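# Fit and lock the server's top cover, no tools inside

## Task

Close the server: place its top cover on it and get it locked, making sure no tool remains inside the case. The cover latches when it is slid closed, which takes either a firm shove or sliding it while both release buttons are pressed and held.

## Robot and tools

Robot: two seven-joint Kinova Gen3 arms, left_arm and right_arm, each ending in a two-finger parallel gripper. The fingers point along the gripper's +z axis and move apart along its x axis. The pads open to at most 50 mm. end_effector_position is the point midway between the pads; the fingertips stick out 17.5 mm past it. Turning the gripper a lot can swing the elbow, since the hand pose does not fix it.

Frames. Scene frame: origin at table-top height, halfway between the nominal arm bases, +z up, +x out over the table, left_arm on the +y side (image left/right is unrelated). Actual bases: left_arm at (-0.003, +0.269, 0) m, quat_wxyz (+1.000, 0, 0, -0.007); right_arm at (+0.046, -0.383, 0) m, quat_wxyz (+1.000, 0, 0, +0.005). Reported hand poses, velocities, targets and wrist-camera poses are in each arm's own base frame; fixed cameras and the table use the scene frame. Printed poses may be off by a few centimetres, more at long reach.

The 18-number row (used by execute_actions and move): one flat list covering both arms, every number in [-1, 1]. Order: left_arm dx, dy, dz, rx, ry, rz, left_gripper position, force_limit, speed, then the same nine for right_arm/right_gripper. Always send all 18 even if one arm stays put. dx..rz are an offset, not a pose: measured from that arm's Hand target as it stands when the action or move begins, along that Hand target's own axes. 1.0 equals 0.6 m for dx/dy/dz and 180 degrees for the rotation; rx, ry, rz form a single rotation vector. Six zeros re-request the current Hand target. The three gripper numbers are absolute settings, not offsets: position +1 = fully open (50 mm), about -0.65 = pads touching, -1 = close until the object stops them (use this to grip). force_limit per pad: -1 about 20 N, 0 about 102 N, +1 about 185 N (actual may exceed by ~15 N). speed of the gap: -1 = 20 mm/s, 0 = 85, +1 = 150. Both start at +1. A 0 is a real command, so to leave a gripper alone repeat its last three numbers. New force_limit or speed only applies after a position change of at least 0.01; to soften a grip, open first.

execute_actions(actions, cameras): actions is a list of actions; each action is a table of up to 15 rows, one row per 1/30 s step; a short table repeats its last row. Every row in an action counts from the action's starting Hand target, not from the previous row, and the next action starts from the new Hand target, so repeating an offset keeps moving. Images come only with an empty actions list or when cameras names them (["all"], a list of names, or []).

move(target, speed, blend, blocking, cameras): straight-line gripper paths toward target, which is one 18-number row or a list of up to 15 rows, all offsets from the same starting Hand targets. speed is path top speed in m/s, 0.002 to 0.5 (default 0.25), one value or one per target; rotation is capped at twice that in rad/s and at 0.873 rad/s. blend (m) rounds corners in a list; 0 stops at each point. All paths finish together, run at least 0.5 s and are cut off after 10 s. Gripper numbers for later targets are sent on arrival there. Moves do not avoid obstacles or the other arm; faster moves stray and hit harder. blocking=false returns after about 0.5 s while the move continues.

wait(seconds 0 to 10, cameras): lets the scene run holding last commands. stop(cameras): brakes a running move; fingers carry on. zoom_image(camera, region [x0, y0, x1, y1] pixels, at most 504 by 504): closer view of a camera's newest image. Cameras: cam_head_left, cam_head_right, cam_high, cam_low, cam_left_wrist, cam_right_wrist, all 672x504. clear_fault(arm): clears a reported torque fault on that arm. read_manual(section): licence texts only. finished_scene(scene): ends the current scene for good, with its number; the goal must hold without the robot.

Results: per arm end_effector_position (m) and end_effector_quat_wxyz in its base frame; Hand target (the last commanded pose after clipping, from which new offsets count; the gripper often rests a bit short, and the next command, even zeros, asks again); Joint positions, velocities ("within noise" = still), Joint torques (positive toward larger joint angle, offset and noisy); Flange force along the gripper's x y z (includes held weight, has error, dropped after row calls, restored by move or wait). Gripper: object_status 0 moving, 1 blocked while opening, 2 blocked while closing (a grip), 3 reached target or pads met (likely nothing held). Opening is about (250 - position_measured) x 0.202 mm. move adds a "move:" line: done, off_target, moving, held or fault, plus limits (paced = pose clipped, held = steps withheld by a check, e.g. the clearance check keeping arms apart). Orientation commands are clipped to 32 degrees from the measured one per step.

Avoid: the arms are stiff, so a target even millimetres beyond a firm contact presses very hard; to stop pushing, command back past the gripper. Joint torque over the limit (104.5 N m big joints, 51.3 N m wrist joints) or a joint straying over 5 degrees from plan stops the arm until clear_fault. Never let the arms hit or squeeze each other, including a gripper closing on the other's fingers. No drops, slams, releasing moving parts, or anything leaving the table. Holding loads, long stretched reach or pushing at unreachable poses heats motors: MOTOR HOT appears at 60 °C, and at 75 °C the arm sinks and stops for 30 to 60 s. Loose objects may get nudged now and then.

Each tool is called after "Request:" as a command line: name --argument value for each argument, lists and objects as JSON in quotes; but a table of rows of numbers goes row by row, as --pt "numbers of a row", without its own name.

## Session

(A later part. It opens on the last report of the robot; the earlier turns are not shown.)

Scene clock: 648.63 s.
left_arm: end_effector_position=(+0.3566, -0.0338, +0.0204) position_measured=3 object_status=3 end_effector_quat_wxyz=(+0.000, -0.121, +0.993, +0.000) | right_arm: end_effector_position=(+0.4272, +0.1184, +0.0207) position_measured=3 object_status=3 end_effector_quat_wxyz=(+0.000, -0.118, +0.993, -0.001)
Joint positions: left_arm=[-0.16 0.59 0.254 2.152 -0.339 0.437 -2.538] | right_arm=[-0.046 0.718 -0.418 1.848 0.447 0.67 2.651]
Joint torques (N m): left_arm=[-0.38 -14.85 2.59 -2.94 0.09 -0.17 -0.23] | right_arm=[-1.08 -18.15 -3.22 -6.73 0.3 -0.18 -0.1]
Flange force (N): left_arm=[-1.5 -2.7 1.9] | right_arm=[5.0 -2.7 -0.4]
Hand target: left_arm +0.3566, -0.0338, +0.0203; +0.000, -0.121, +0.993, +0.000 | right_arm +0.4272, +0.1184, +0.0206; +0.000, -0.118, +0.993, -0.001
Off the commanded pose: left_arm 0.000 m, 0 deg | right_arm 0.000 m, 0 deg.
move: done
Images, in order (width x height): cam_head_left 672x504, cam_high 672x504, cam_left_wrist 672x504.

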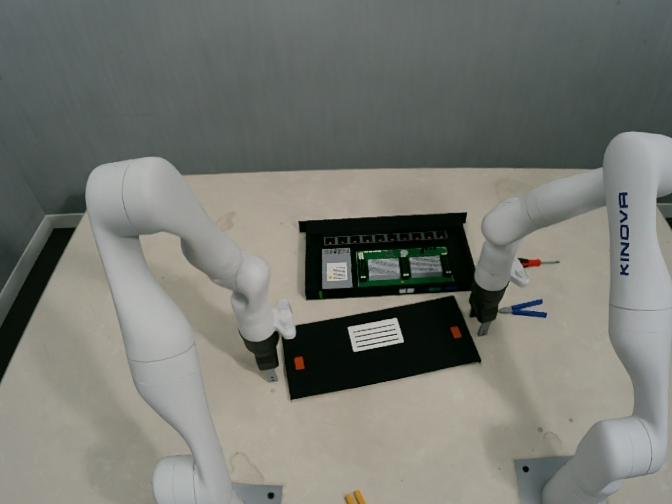

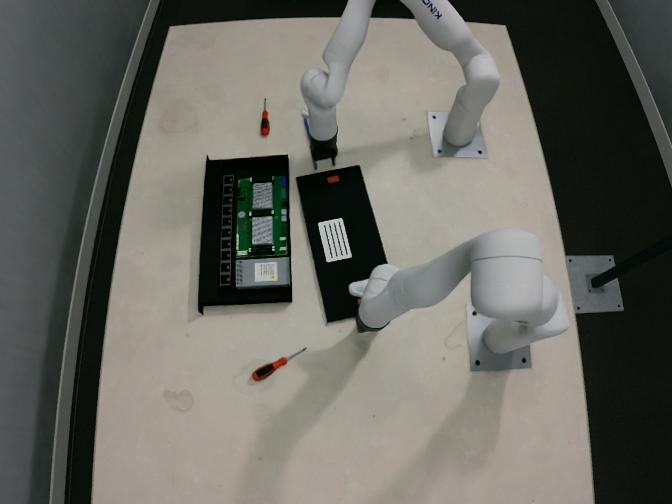

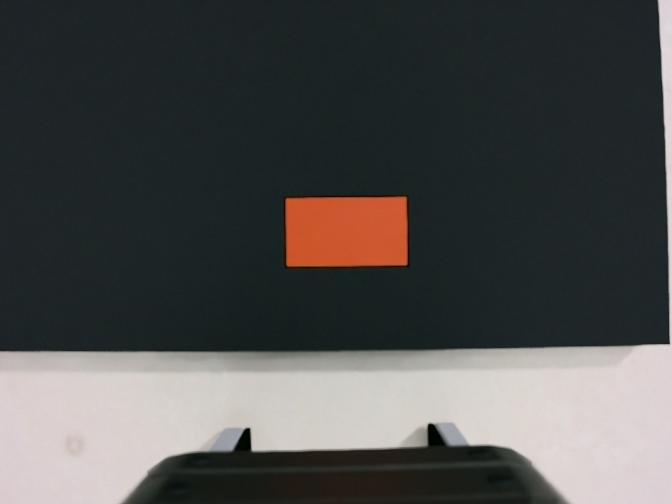

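Request:
move --target '[-0.01,-0.0267,0,0,0,0,1,1,1,0,0.0267,0,0,0,0,1,1,1]' --speed 0.04 --cameras '["cam_left_wrist","cam_right_wrist"]'

Request:
move --target '[0,-0.0067,0,0,0,0,1,1,1,0,0.0067,0,0,0,0,1,1,1]' --speed 0.02 --cameras '["cam_left_wrist","cam_head_left"]'

Request:
zoom_image --camera "cam_head_left" --region '[230, 270, 530, 420]'

Scene clock: 674.53 s.
left_arm: end_effector_position=(+0.3663, -0.0480, +0.0203) position_measured=3 object_status=3 end_effector_quat_wxyz=(+0.000, -0.121, +0.993, +0.000) | right_arm: end_effector_position=(+0.4235, +0.1339, +0.0206) position_measured=3 object_status=3 end_effector_quat_wxyz=(+0.000, -0.118, +0.993, -0.001)
Joint positions: left_arm=[-0.121 0.603 0.255 2.116 -0.33 0.46 -2.511] | right_arm=[-0.083 0.719 -0.416 1.845 0.444 0.671 2.617]
Joint torques (N m): left_arm=[-0.59 -15.22 2.66 -3.21 0.02 0.03 -0.31] | right_arm=[-0.94 -18.02 -3.21 -6.69 0.25 -0.12 0]
Flange force (N): left_arm=[-0.5 -3.2 2.4] | right_arm=[5.2 -2.3 -0.3]
Hand target: left_arm +0.3663, -0.0480, +0.0203; +0.000, -0.121, +0.993, +0.000 | right_arm +0.4235, +0.1339, +0.0206; +0.000, -0.118, +0.993, -0.001
Off the commanded pose: left_arm 0.000 m, 0 deg | right_arm 0.000 m, 0 deg.
move: done
Images, in order (width x height): cam_left_wrist 672x504, cam_right_wrist 672x504.

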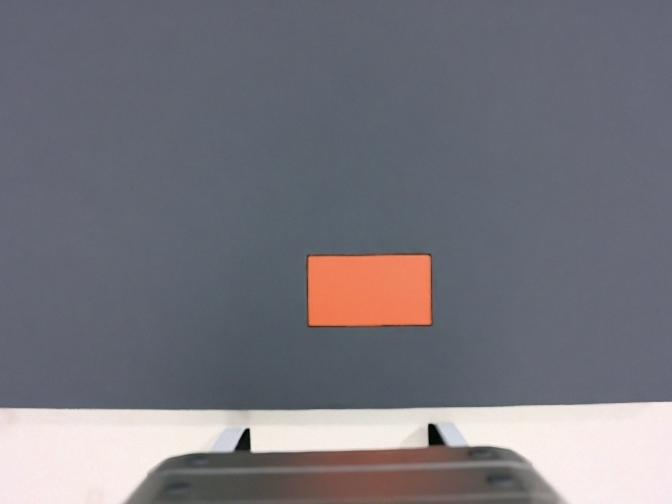

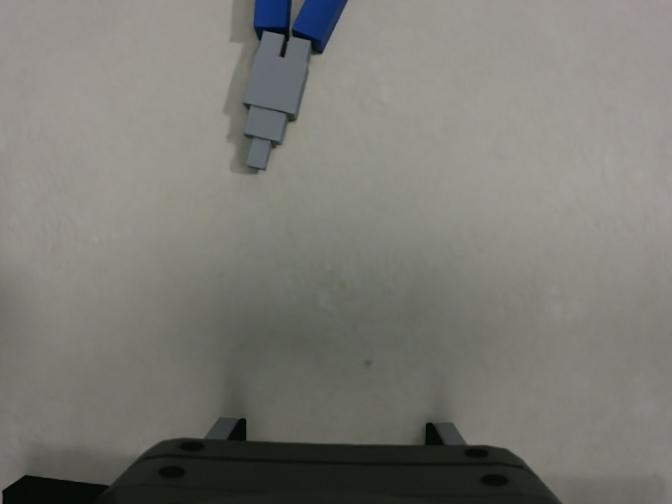

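Scene clock: 675.23 s.
left_arm: end_effector_position=(+0.3672, -0.0518, +0.0203) position_measured=3 object_status=3 end_effector_quat_wxyz=(+0.000, -0.121, +0.993, +0.000) | right_arm: end_effector_position=(+0.4225, +0.1378, +0.0206) position_measured=3 object_status=3 end_effector_quat_wxyz=(+0.000, -0.118, +0.993, -0.001)
Joint positions: left_arm=[-0.11 0.605 0.254 2.111 -0.328 0.463 -2.503] | right_arm=[-0.093 0.72 -0.416 1.844 0.444 0.672 2.609]
Joint torques (N m): left_arm=[-0.66 -15.27 2.69 -3.2 0.03 0.08 -0.18] | right_arm=[-2.42 -17.53 -4.69 -6.58 -0.29 -0.57 -0.01]
Flange force (N): left_arm=[-0.6 -3.1 2.5] | right_arm=[4.9 -5.7 -1.2]
Hand target: left_arm +0.3672, -0.0519, +0.0203; +0.000, -0.121, +0.993, +0.000 | right_arm +0.4225, +0.1379, +0.0206; +0.000, -0.118, +0.993, -0.001
Off the commanded pose: left_arm 0.000 m, 0 deg | right_arm 0.000 m, 0 deg.
move: done
Images, in order (width x height): cam_head_left 672x504, cam_left_wrist 672x504.

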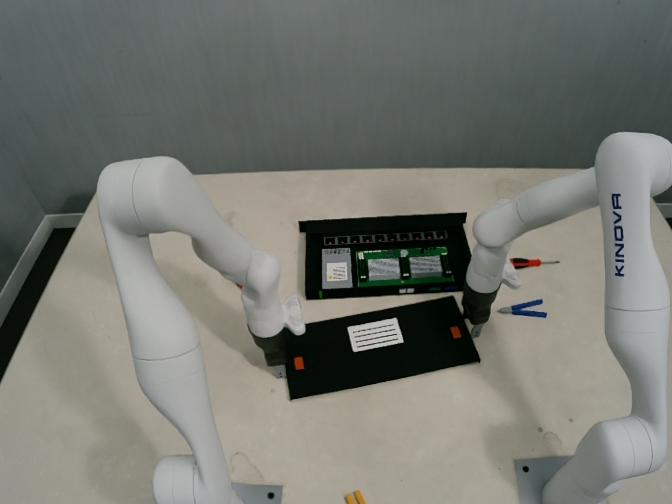

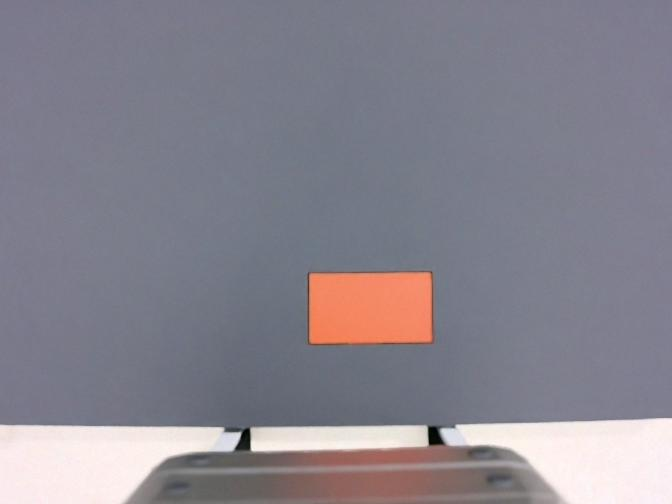

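Scaled by 1.680.

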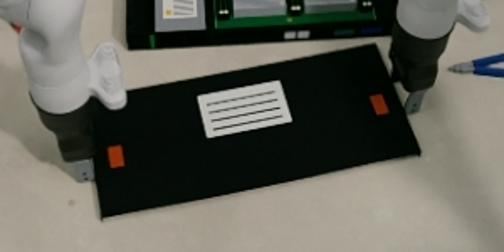

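Request:
move --target '[0,-0.0042,0,0,0,0,1,1,1,0,0.0012,0,0,0,0,1,1,1]' --speed 0.02

Request:
move --target '[0,-0.0017,0,0,0,0,1,1,1,0,0.0017,0,0,0,0,1,1,1]' --speed 0.02

Scene clock: 687.50 s.
left_arm: end_effector_position=(+0.3678, -0.0542, +0.0203) position_measured=3 object_status=3 end_effector_quat_wxyz=(+0.000, -0.121, +0.993, +0.000) | right_arm: end_effector_position=(+0.4224, +0.1385, +0.0206) position_measured=3 object_status=3 end_effector_quat_wxyz=(+0.000, -0.118, +0.993, -0.001)
Joint positions: left_arm=[-0.103 0.606 0.254 2.108 -0.327 0.464 -2.498] | right_arm=[-0.094 0.72 -0.416 1.844 0.443 0.672 2.608]
Joint torques (N m): left_arm=[4.88 -13.79 9.14 -6.36 2.7 -4.23 0.23] | right_arm=[-6.7 -16.64 -9.44 -6.04 -1.78 -1.69 0.26]
Flange force (N): left_arm=[-0.7 14.4 -6.2] | right_arm=[3.2 -14.7 -1.8]
Hand target: left_arm +0.3678, -0.0543, +0.0203; +0.000, -0.121, +0.993, +0.000 | right_arm +0.4223, +0.1385, +0.0206; +0.000, -0.118, +0.993, -0.001
Off the commanded pose: left_arm 0.000 m, 0 deg | right_arm 0.000 m, 0 deg.
move: done

Scene clock: 688.20 s.
left_arm: end_effector_position=(+0.3681, -0.0553, +0.0203) position_measured=3 object_status=3 end_effector_quat_wxyz=(+0.000, -0.121, +0.993, +0.000) | right_arm: end_effector_position=(+0.4221, +0.1395, +0.0206) position_measured=3 object_status=3 end_effector_quat_wxyz=(+0.000, -0.118, +0.993, -0.001)
Joint positions: left_arm=[-0.101 0.607 0.254 2.106 -0.327 0.465 -2.496] | right_arm=[-0.097 0.72 -0.416 1.844 0.443 0.672 2.605]
Joint torques (N m): left_arm=[9.21 -12.42 14.39 -8.47 4.74 -7.13 0.84] | right_arm=[-12.12 -15.07 -15.23 -5.81 -3.62 -3.55 0.64]
Flange force (N): left_arm=[-1.1 28.6 -12.3] | right_arm=[2.4 -26.0 -4.3]
Hand target: left_arm +0.3681, -0.0553, +0.0203; +0.000, -0.121, +0.993, +0.000 | right_arm +0.4221, +0.1395, +0.0206; +0.000, -0.118, +0.993, -0.001
Off the commanded pose: left_arm 0.000 m, 0 deg | right_arm 0.000 m, 0 deg.
move: done

Request:
move --pt "0 -0.003 0 0 0 0 1 1 1 0 0.003 0 0 0 0 1 1 1" --pt "0 -0.003 -0.025 0 0 0 1 1 1 0 0.003 -0.025 0 0 0 1 1 1" --speed '[0.02,0.03]' --cameras '["cam_left_wrist","cam_head_left","cam_low"]'

Request:
zoom_image --camera "cam_head_left" --region '[230, 270, 530, 420]'

Request:
zoom_image --camera "cam_low" --region '[230, 230, 450, 300]'

Scene clock: 701.53 s.
left_arm: end_effector_position=(+0.3685, -0.0571, +0.0353) position_measured=3 object_status=3 end_effector_quat_wxyz=(+0.000, -0.121, +0.993, +0.000) | right_arm: end_effector_position=(+0.4217, +0.1413, +0.0356) position_measured=3 object_status=3 end_effector_quat_wxyz=(+0.000, -0.118, +0.993, -0.001)
Joint positions: left_arm=[-0.113 0.573 0.276 2.095 -0.309 0.512 -2.507] | right_arm=[-0.089 0.692 -0.432 1.834 0.424 0.709 2.617]
Joint torques (N m): left_arm=[12.49 -19.69 19.85 -16.53 7.09 -11.28 1.38] | right_arm=[-22.48 -16.3 -27.03 -6.49 -7.85 -6.53 1.43]
Flange force (N): left_arm=[2.7 41.3 4.2] | right_arm=[-2.3 -47.2 1.9]
Hand target: left_arm +0.3685, -0.0571, +0.0353; +0.000, -0.121, +0.993, +0.000 | right_arm +0.4217, +0.1413, +0.0356; +0.000, -0.118, +0.993, -0.001
Off the commanded pose: left_arm 0.000 m, 0 deg | right_arm 0.000 m, 0 deg.
move: done
Images, in order (width x height): cam_head_left 672x504, cam_low 672x504, cam_left_wrist 672x504.

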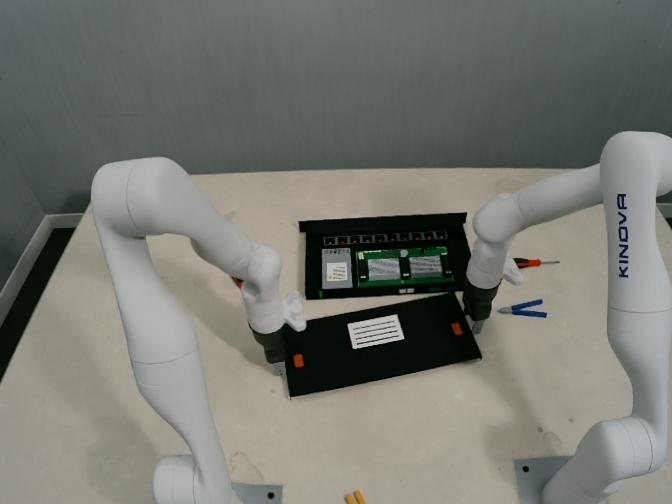

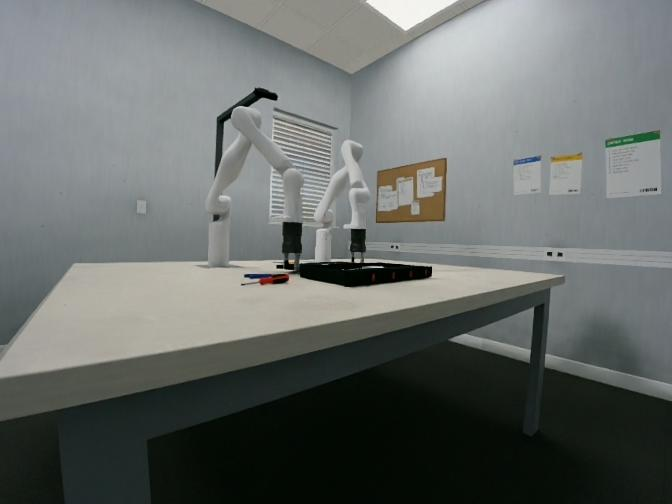

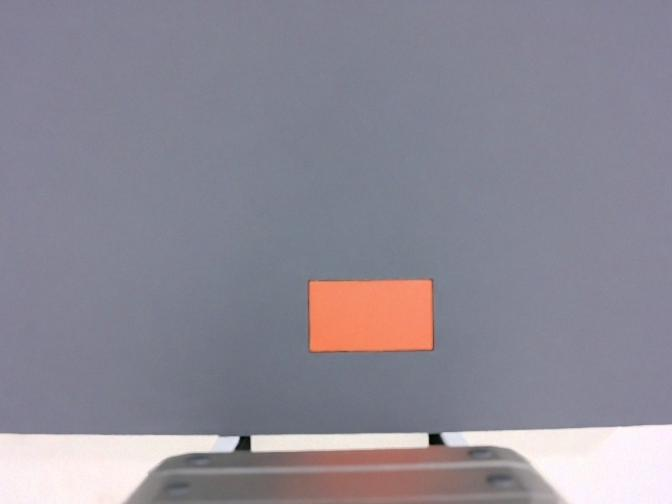

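Scaled by 1.680.

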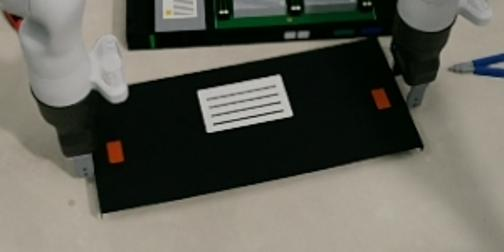

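Scaled by 2.291.

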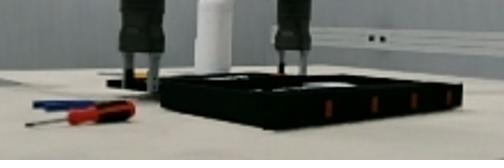

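Request:
execute_actions --actions '[]' --cameras '["cam_head_left","cam_high","cam_right_wrist"]'

Request:
zoom_image --camera "cam_head_left" --region '[290, 200, 400, 310]'

Request:
zoom_image --camera "cam_head_left" --region '[385, 200, 495, 310]'

Request:
zoom_image --camera "cam_high" --region '[190, 145, 310, 235]'

Request:
zoom_image --camera "cam_high" --region '[190, 225, 310, 315]'

Scene clock: 774.23 s.
left_arm: end_effector_position=(+0.3685, -0.0571, +0.0353) position_measured=3 object_status=3 end_effector_quat_wxyz=(+0.000, -0.121, +0.993, +0.000) | right_arm: end_effector_position=(+0.4217, +0.1413, +0.0356) position_measured=3 object_status=3 end_effector_quat_wxyz=(+0.000, -0.118, +0.993, -0.001)
Joint positions: left_arm=[-0.113 0.573 0.277 2.095 -0.308 0.512 -2.507] | right_arm=[-0.089 0.692 -0.432 1.834 0.424 0.709 2.617]
Joint velocities: within noise
Joint torques (N m): left_arm=[12.35 -19.62 19.69 -16.59 7.08 -11.29 1.41] | right_arm=[-22.44 -16.21 -27.05 -6.5 -7.86 -6.37 1.38]
Flange force (N): left_arm=[3.0 41.1 3.9] | right_arm=[-1.8 -47.3 2.1]
Hand target: left_arm +0.3685, -0.0571, +0.0353; +0.000, -0.121, +0.993, +0.000 | right_arm +0.4217, +0.1413, +0.0356; +0.000, -0.118, +0.993, -0.001
Tool commands: left_gripper/position=+1.0 left_gripper/force_limit=+1.0 left_gripper/speed=+1.0 right_gripper/position=+1.0 right_gripper/force_limit=+1.0 right_gripper/speed=+1.0
Off the commanded pose: left_arm 0.000 m, 0 deg | right_arm 0.000 m, 0 deg.
Images, in order (width x height): cam_head_left 672x504, cam_high 672x504, cam_right_wrist 672x504.

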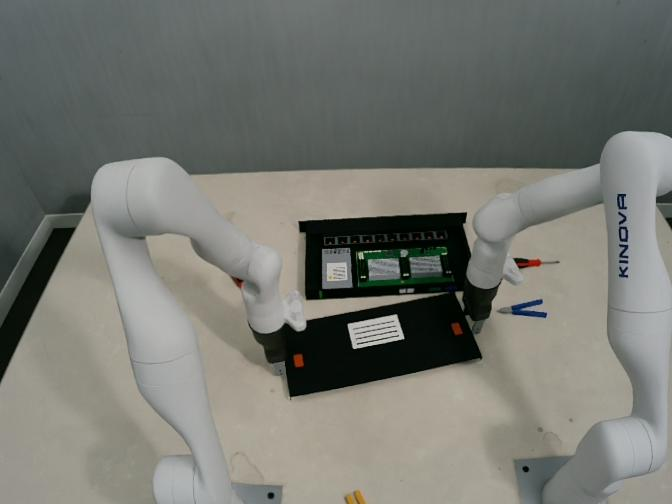

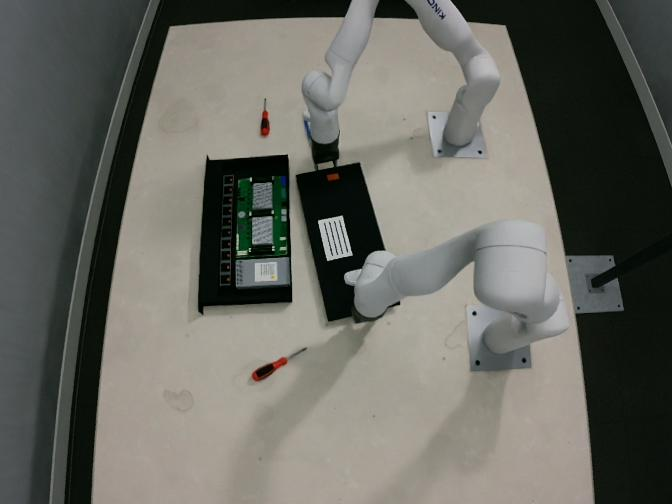

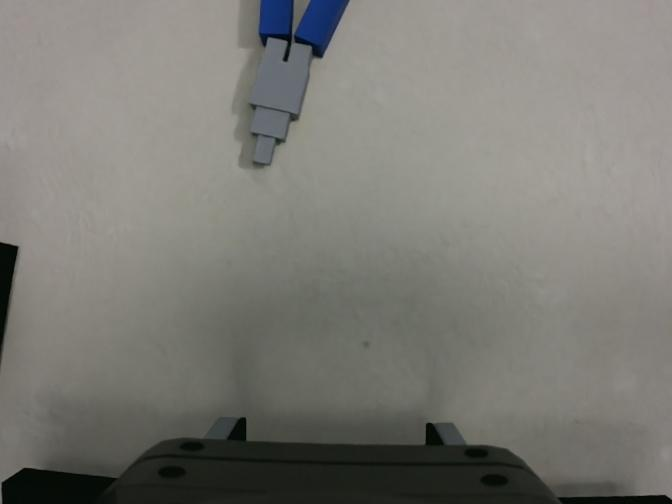

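Scaled by 4.582.

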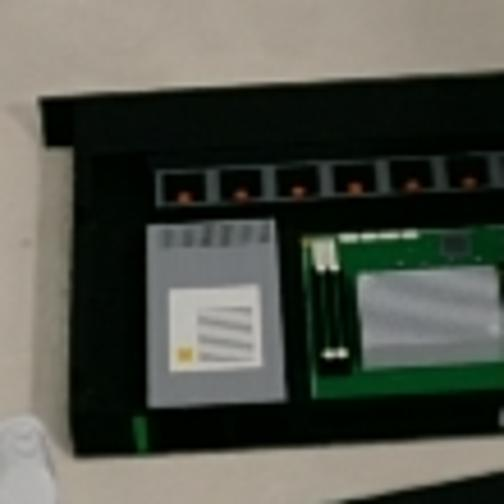

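Scaled by 4.582.

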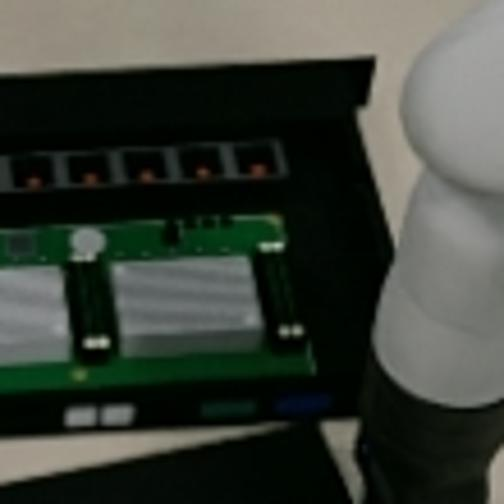

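Scaled by 4.200.

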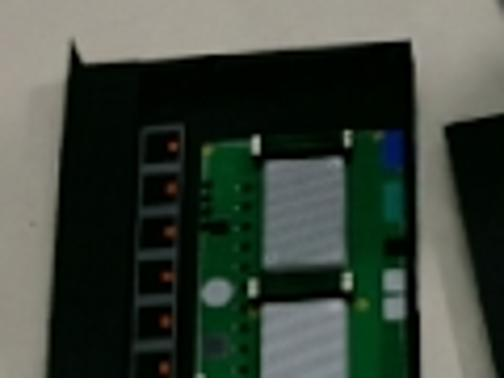

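Scaled by 4.200.

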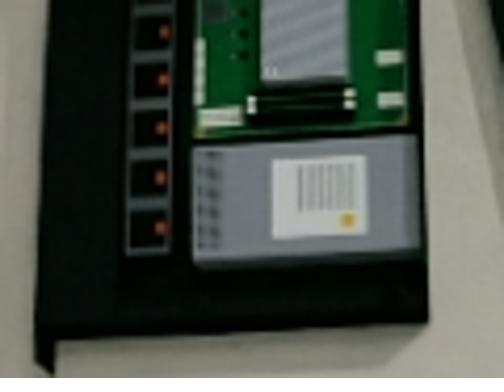

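Request:
move --pt "0 0 -0.125 0 0 0 1 1 1 0 0 -0.125 0 0 0 1 1 1" --pt "-0.2114 -0.0766 -0.125 0 0 0.0264 1 1 1 -0.1484 -0.0721 -0.125 0 0 0.0264 1 1 1" --speed '[0.06,0.08]' --cameras '["cam_head_left","cam_left_wrist"]'

Scene clock: 895.03 s.
left_arm: end_effector_position=(+0.5027, -0.0713, +0.1103) position_measured=3 object_status=3 end_effector_quat_wxyz=(+0.000, -0.080, +0.997, +0.000) | right_arm: end_effector_position=(+0.5185, +0.1202, +0.1106) position_measured=3 object_status=3 end_effector_quat_wxyz=(+0.000, -0.077, +0.997, -0.001)
Joint positions: left_arm=[-0.13 0.664 0.365 1.558 -0.271 0.97 -2.664] | right_arm=[-0.016 0.724 -0.451 1.439 0.339 1.057 2.76]
Joint torques (N m): left_arm=[20.28 -23.12 25.4 -16.15 12.79 -10.02 1.51] | right_arm=[-28.35 -20.34 -29.84 -7.57 -13 -4.53 1.52]
Flange force (N): left_arm=[0.6 45.1 2.3] | right_arm=[-1.6 -50.4 3.5]
Hand target: left_arm +0.5027, -0.0713, +0.1103; +0.000, -0.080, +0.997, +0.000 | right_arm +0.5185, +0.1203, +0.1106; +0.000, -0.077, +0.997, -0.001
Off the commanded pose: left_arm 0.000 m, 0 deg | right_arm 0.000 m, 0 deg.
move: done
Images, in order (width x height): cam_head_left 672x504, cam_left_wrist 672x504.

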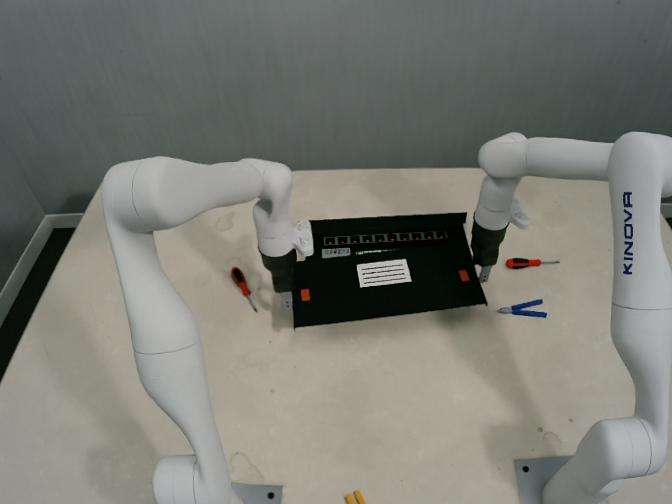

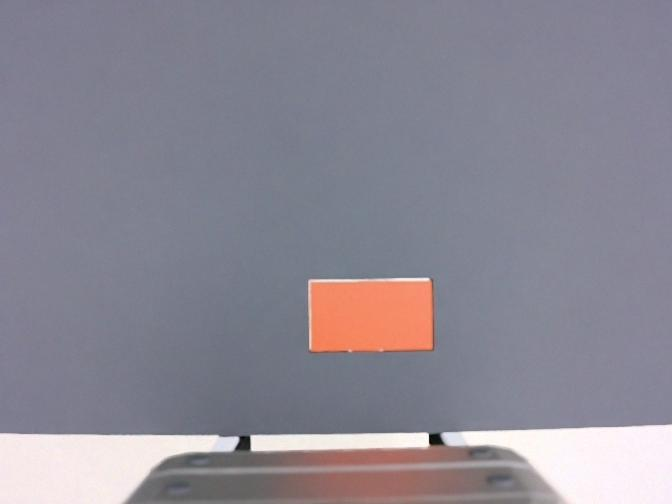

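Request:
move --target '[-0.2178,-0.0556,0,0,0,0.0264,1,1,1,-0.1535,-0.0598,0,0,0,0.0264,1,1,1]' --speed 0.08 --cameras '["cam_head_left","cam_head_right","cam_high","cam_left_wrist","cam_right_wrist","cam_low"]'

Request:
zoom_image --camera "cam_head_left" --region '[260, 190, 500, 330]'

Request:
zoom_image --camera "cam_high" --region '[180, 130, 360, 330]'

Request:
zoom_image --camera "cam_low" --region '[230, 210, 450, 300]'

Scene clock: 910.80 s.
left_arm: end_effector_position=(+0.6370, -0.0834, +0.1103) position_measured=3 object_status=3 end_effector_quat_wxyz=(+0.000, -0.038, +0.999, +0.000) | right_arm: end_effector_position=(+0.6150, +0.0989, +0.1105) position_measured=3 object_status=3 end_effector_quat_wxyz=(+0.000, -0.036, +0.999, -0.001)
Joint positions: left_arm=[-0.051 0.968 0.374 0.927 -0.319 1.294 -2.806] | right_arm=[-0.028 0.918 -0.407 1.018 0.337 1.265 2.823]
Joint torques (N m): left_arm=[16.32 -29.34 18 -11.14 9.43 -4.69 0.84] | right_arm=[-20.25 -26.4 -19.3 -8.91 -8.91 -2.26 0.85]
Flange force (N): left_arm=[-3.7 26.5 2.7] | right_arm=[3.0 -31.5 4.6]
Hand target: left_arm +0.6370, -0.0834, +0.1103; +0.000, -0.038, +0.999, +0.000 | right_arm +0.6150, +0.0989, +0.1105; +0.000, -0.036, +0.999, -0.001
Off the commanded pose: left_arm 0.000 m, 0 deg | right_arm 0.000 m, 0 deg.
move: done

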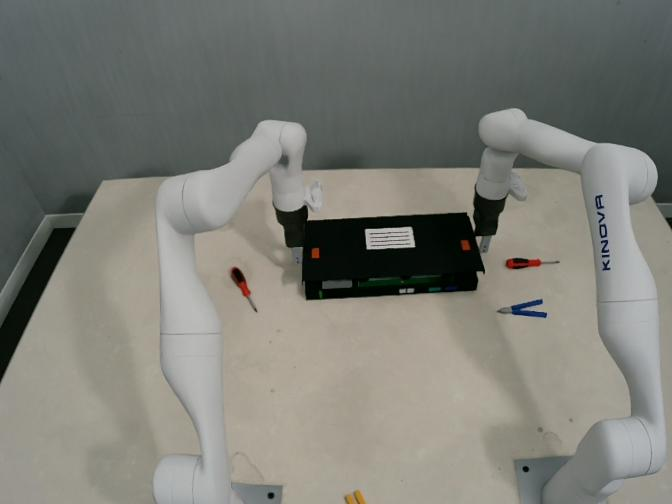

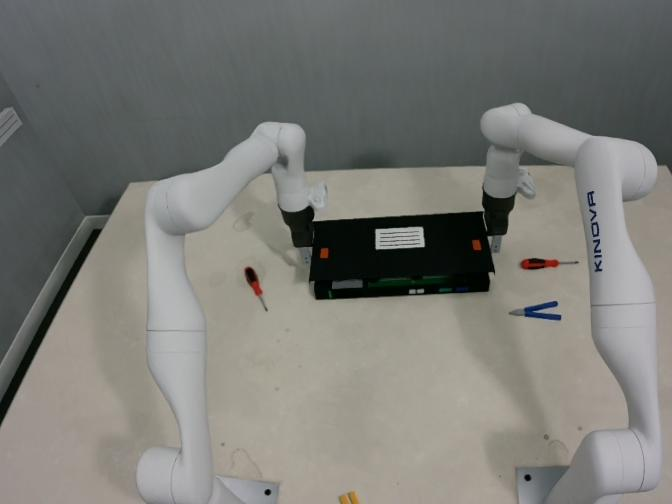

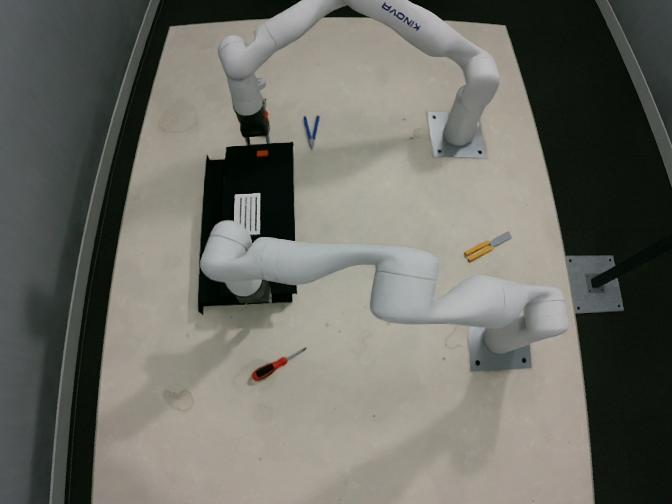

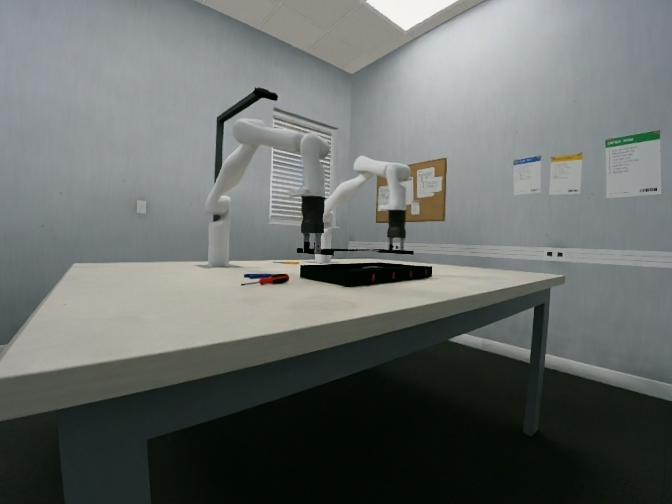

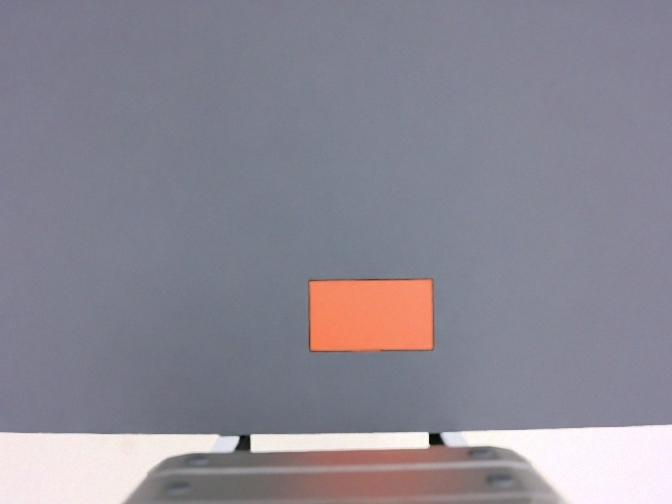

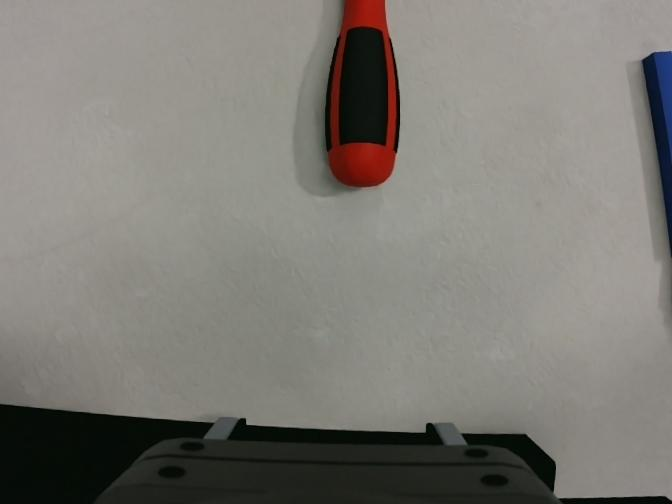

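Scaled by 2.100.

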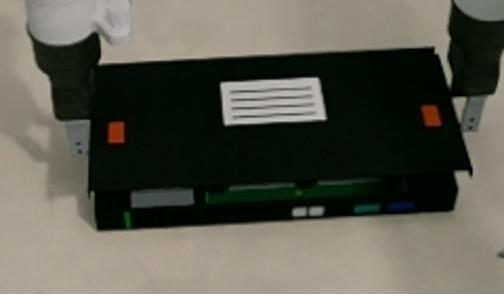

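Scaled by 2.520.

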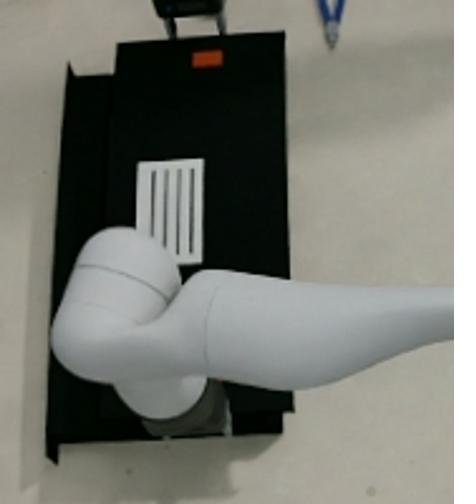

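Scaled by 2.291.

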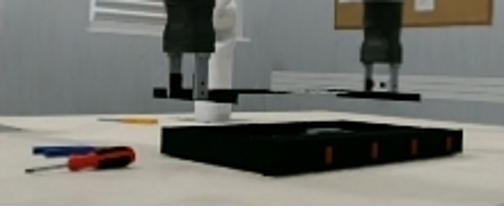

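Request:
move --target '[0,-0.0013,0.0722,0,0,0,1,1,1,0,0.0013,0.0722,0,0,0,1,1,1]' --speed 0.06 --cameras '["cam_head_left","cam_head_right","cam_high","cam_right_wrist","cam_low"]'

Request:
zoom_image --camera "cam_head_left" --region '[285, 210, 395, 310]'

Request:
zoom_image --camera "cam_head_right" --region '[420, 210, 520, 310]'

Request:
zoom_image --camera "cam_right_wrist" --region '[168, 352, 672, 504]'

Request:
zoom_image --camera "cam_low" --region '[280, 230, 450, 300]'

Request:
zoom_image --camera "cam_high" --region '[190, 140, 310, 320]'

Scene clock: 970.53 s.
left_arm: end_effector_position=(+0.6371, -0.0841, +0.0670) position_measured=3 object_status=3 end_effector_quat_wxyz=(+0.000, -0.038, +0.999, +0.000) | right_arm: end_effector_position=(+0.6149, +0.0996, +0.0672) position_measured=3 object_status=3 end_effector_quat_wxyz=(+0.000, -0.036, +0.999, -0.001)
Joint positions: left_arm=[-0.051 1.011 0.363 0.981 -0.33 1.2 -2.793] | right_arm=[-0.028 0.964 -0.398 1.069 0.354 1.172 2.807]
Joint torques (N m): left_arm=[19.2 -30.06 21.51 -11.13 10.96 -5.87 1.01] | right_arm=[-24.01 -26.23 -23.02 -8.03 -10.19 -2.7 1.1]
Flange force (N): left_arm=[-5.1 31.1 2.9] | right_arm=[2.6 -37.1 4.5]
Hand target: left_arm +0.6371, -0.0842, +0.0670; +0.000, -0.038, +0.999, +0.000 | right_arm +0.6149, +0.0997, +0.0672; +0.000, -0.036, +0.999, -0.001
Off the commanded pose: left_arm 0.000 m, 0 deg | right_arm 0.000 m, 0 deg.
move: done
Images, in order (width x height): cam_head_left 672x504, cam_head_right 672x504, cam_high 672x504, cam_low 672x504, cam_right_wrist 672x504.

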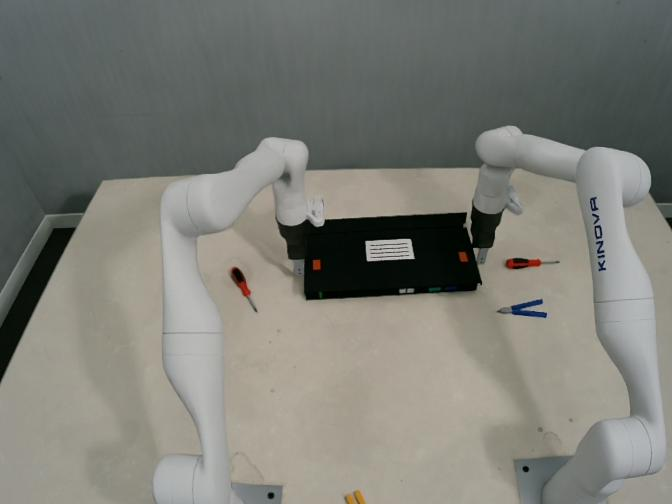

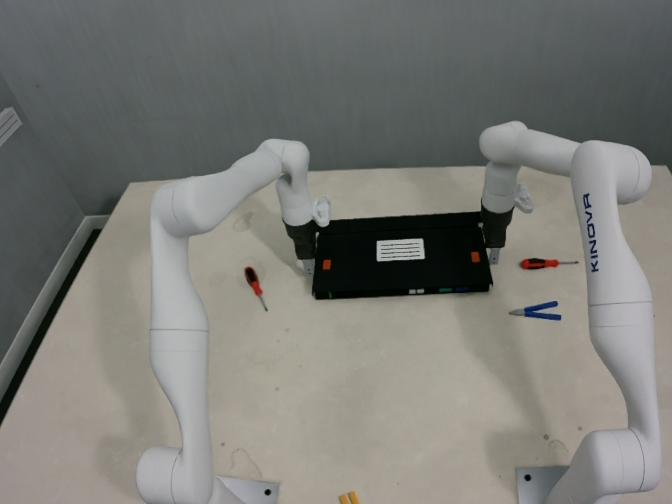

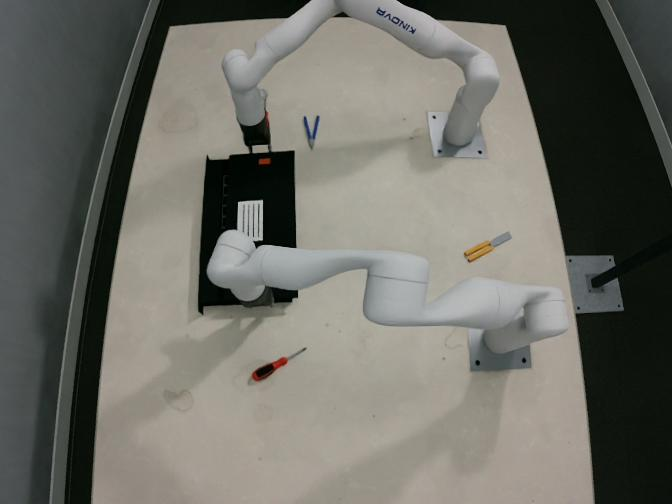

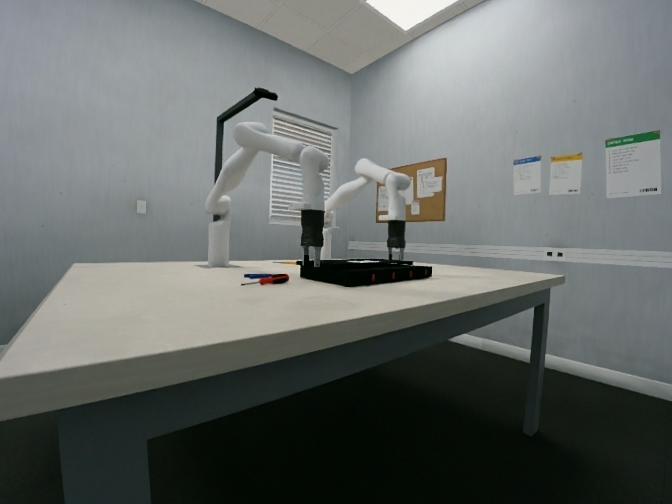

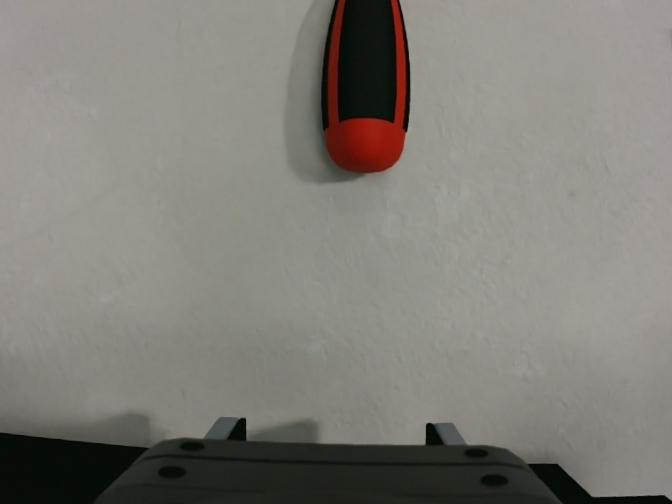

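Scaled by 4.582.

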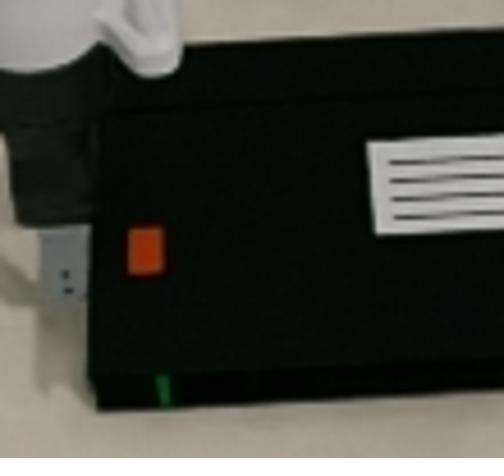

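Scaled by 5.040.

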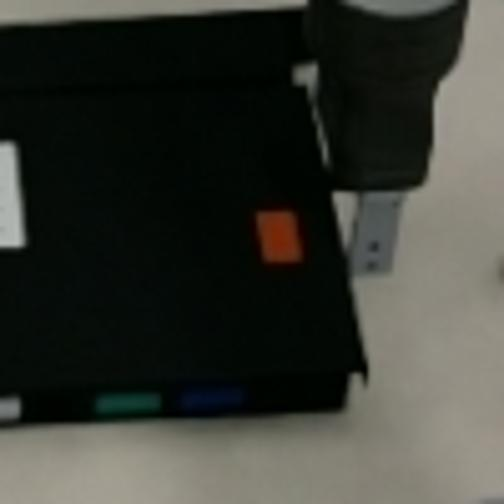

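Scaled by 1.000.

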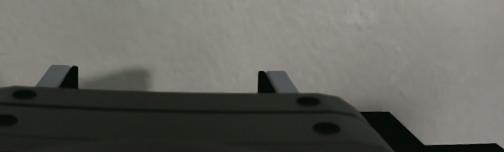

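Scaled by 2.965.

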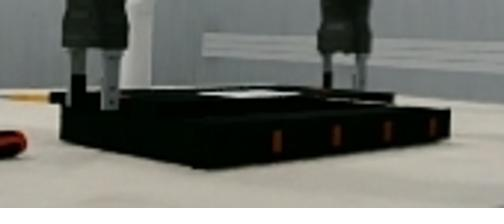

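Scaled by 2.800.

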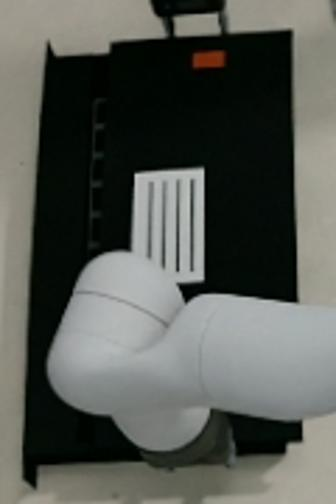

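Request:
move --target '[0,0,0.0075,0,0,0,1,1,1,0,0,0.0075,0,0,0,1,1,1]' --speed 0.03

Request:
move --target '[0,0,0.005,0,0,0,1,1,1,0,0,0.005,0,0,0,1,1,1]' --speed 0.03 --cameras '["cam_head_left","cam_head_right","cam_left_wrist"]'

Request:
zoom_image --camera "cam_head_right" --region '[290, 200, 400, 310]'

Request:
zoom_image --camera "cam_head_left" --region '[410, 200, 510, 310]'

Scene clock: 1021.83 s.
left_arm: end_effector_position=(+0.6371, -0.0842, +0.0625) position_measured=3 object_status=3 end_effector_quat_wxyz=(+0.000, -0.038, +0.999, +0.000) | right_arm: end_effector_position=(+0.6149, +0.0998, +0.0628) position_measured=3 object_status=3 end_effector_quat_wxyz=(+0.000, -0.036, +0.999, -0.001)
Joint positions: left_arm=[-0.051 1.016 0.362 0.985 -0.331 1.191 -2.792] | right_arm=[-0.028 0.969 -0.397 1.074 0.356 1.162 2.805]
Joint torques (N m): left_arm=[23.04 -28.55 24.61 -11.12 13.1 -7 1.25] | right_arm=[-21.09 -24.8 -20.28 -7.4 -8.79 -2.23 0.92]
Flange force (N): left_arm=[-3.0 38.0 0.3] | right_arm=[2.6 -32.7 2.0]
Hand target: left_arm +0.6371, -0.0842, +0.0625; +0.000, -0.038, +0.999, +0.000 | right_arm +0.6149, +0.0997, +0.0627; +0.000, -0.036, +0.999, -0.001
Off the commanded pose: left_arm 0.000 m, 0 deg | right_arm 0.000 m, 0 deg.
move: done

Scene clock: 1022.53 s.
left_arm: end_effector_position=(+0.6371, -0.0842, +0.0595) position_measured=3 object_status=3 end_effector_quat_wxyz=(+0.000, -0.038, +0.999, +0.000) | right_arm: end_effector_position=(+0.6149, +0.0997, +0.0598) position_measured=3 object_status=3 end_effector_quat_wxyz=(+0.000, -0.036, +0.999, -0.001)
Joint positions: left_arm=[-0.051 1.02 0.361 0.988 -0.332 1.184 -2.791] | right_arm=[-0.028 0.973 -0.396 1.076 0.357 1.156 2.804]
Joint torques (N m): left_arm=[23.68 -28.51 25.01 -11.83 13.13 -7.98 1.3] | right_arm=[-19.93 -22.16 -19.11 -5.44 -8.42 -1.29 0.87]
Flange force (N): left_arm=[-1.3 39.5 -0.9] | right_arm=[0.5 -30.7 -1.5]
Hand target: left_arm +0.6371, -0.0842, +0.0595; +0.000, -0.038, +0.999, +0.000 | right_arm +0.6149, +0.0997, +0.0597; +0.000, -0.036, +0.999, -0.001
Off the commanded pose: left_arm 0.000 m, 0 deg | right_arm 0.000 m, 0 deg.
move: done
Images, in order (width x height): cam_head_left 672x504, cam_head_right 672x504, cam_left_wrist 672x504.

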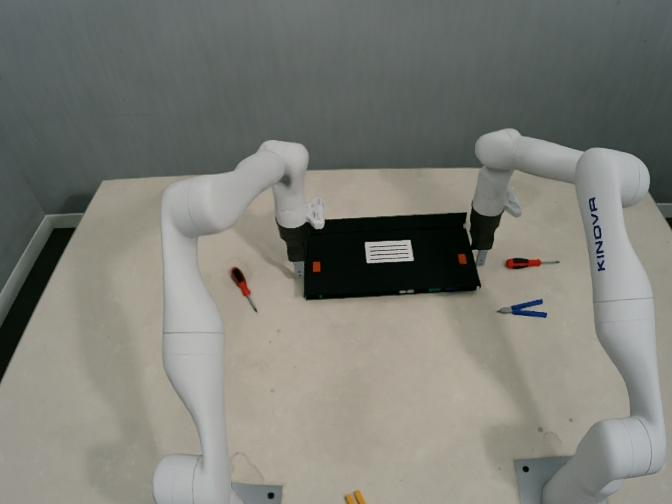

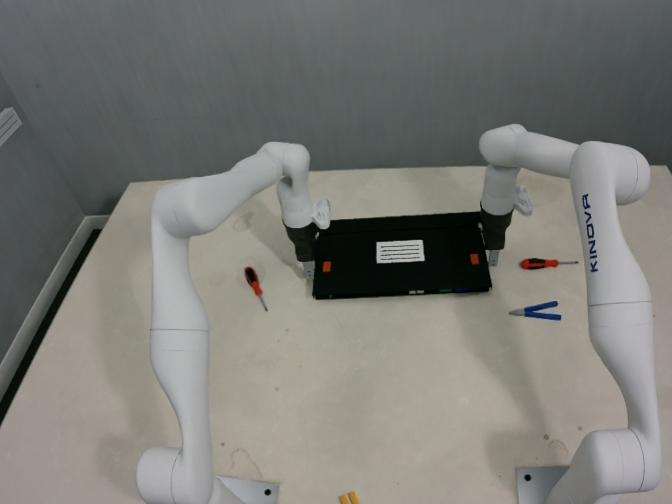

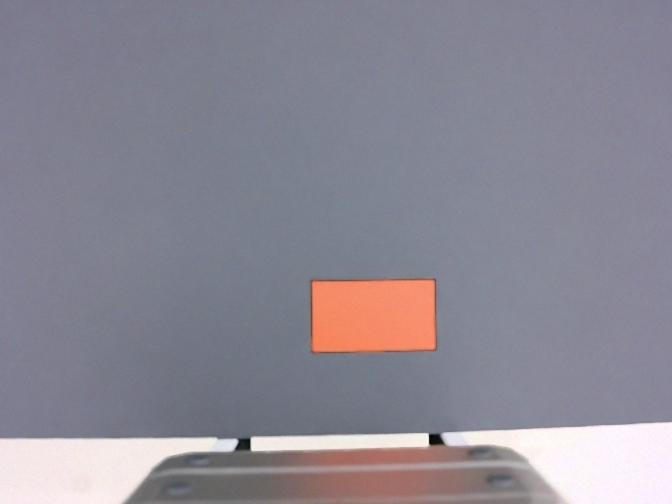

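Scaled by 4.582.

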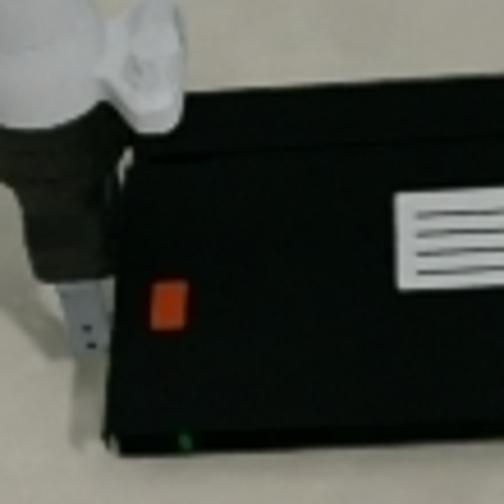

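Scaled by 4.582.

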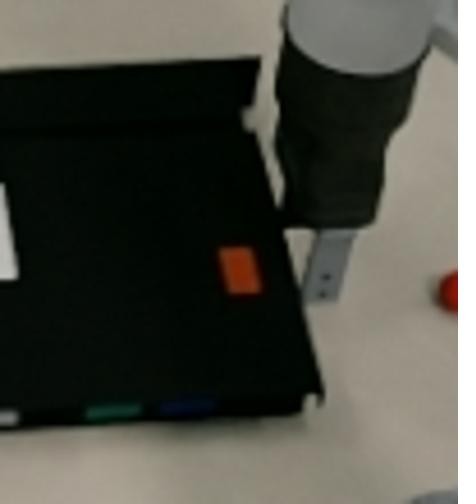

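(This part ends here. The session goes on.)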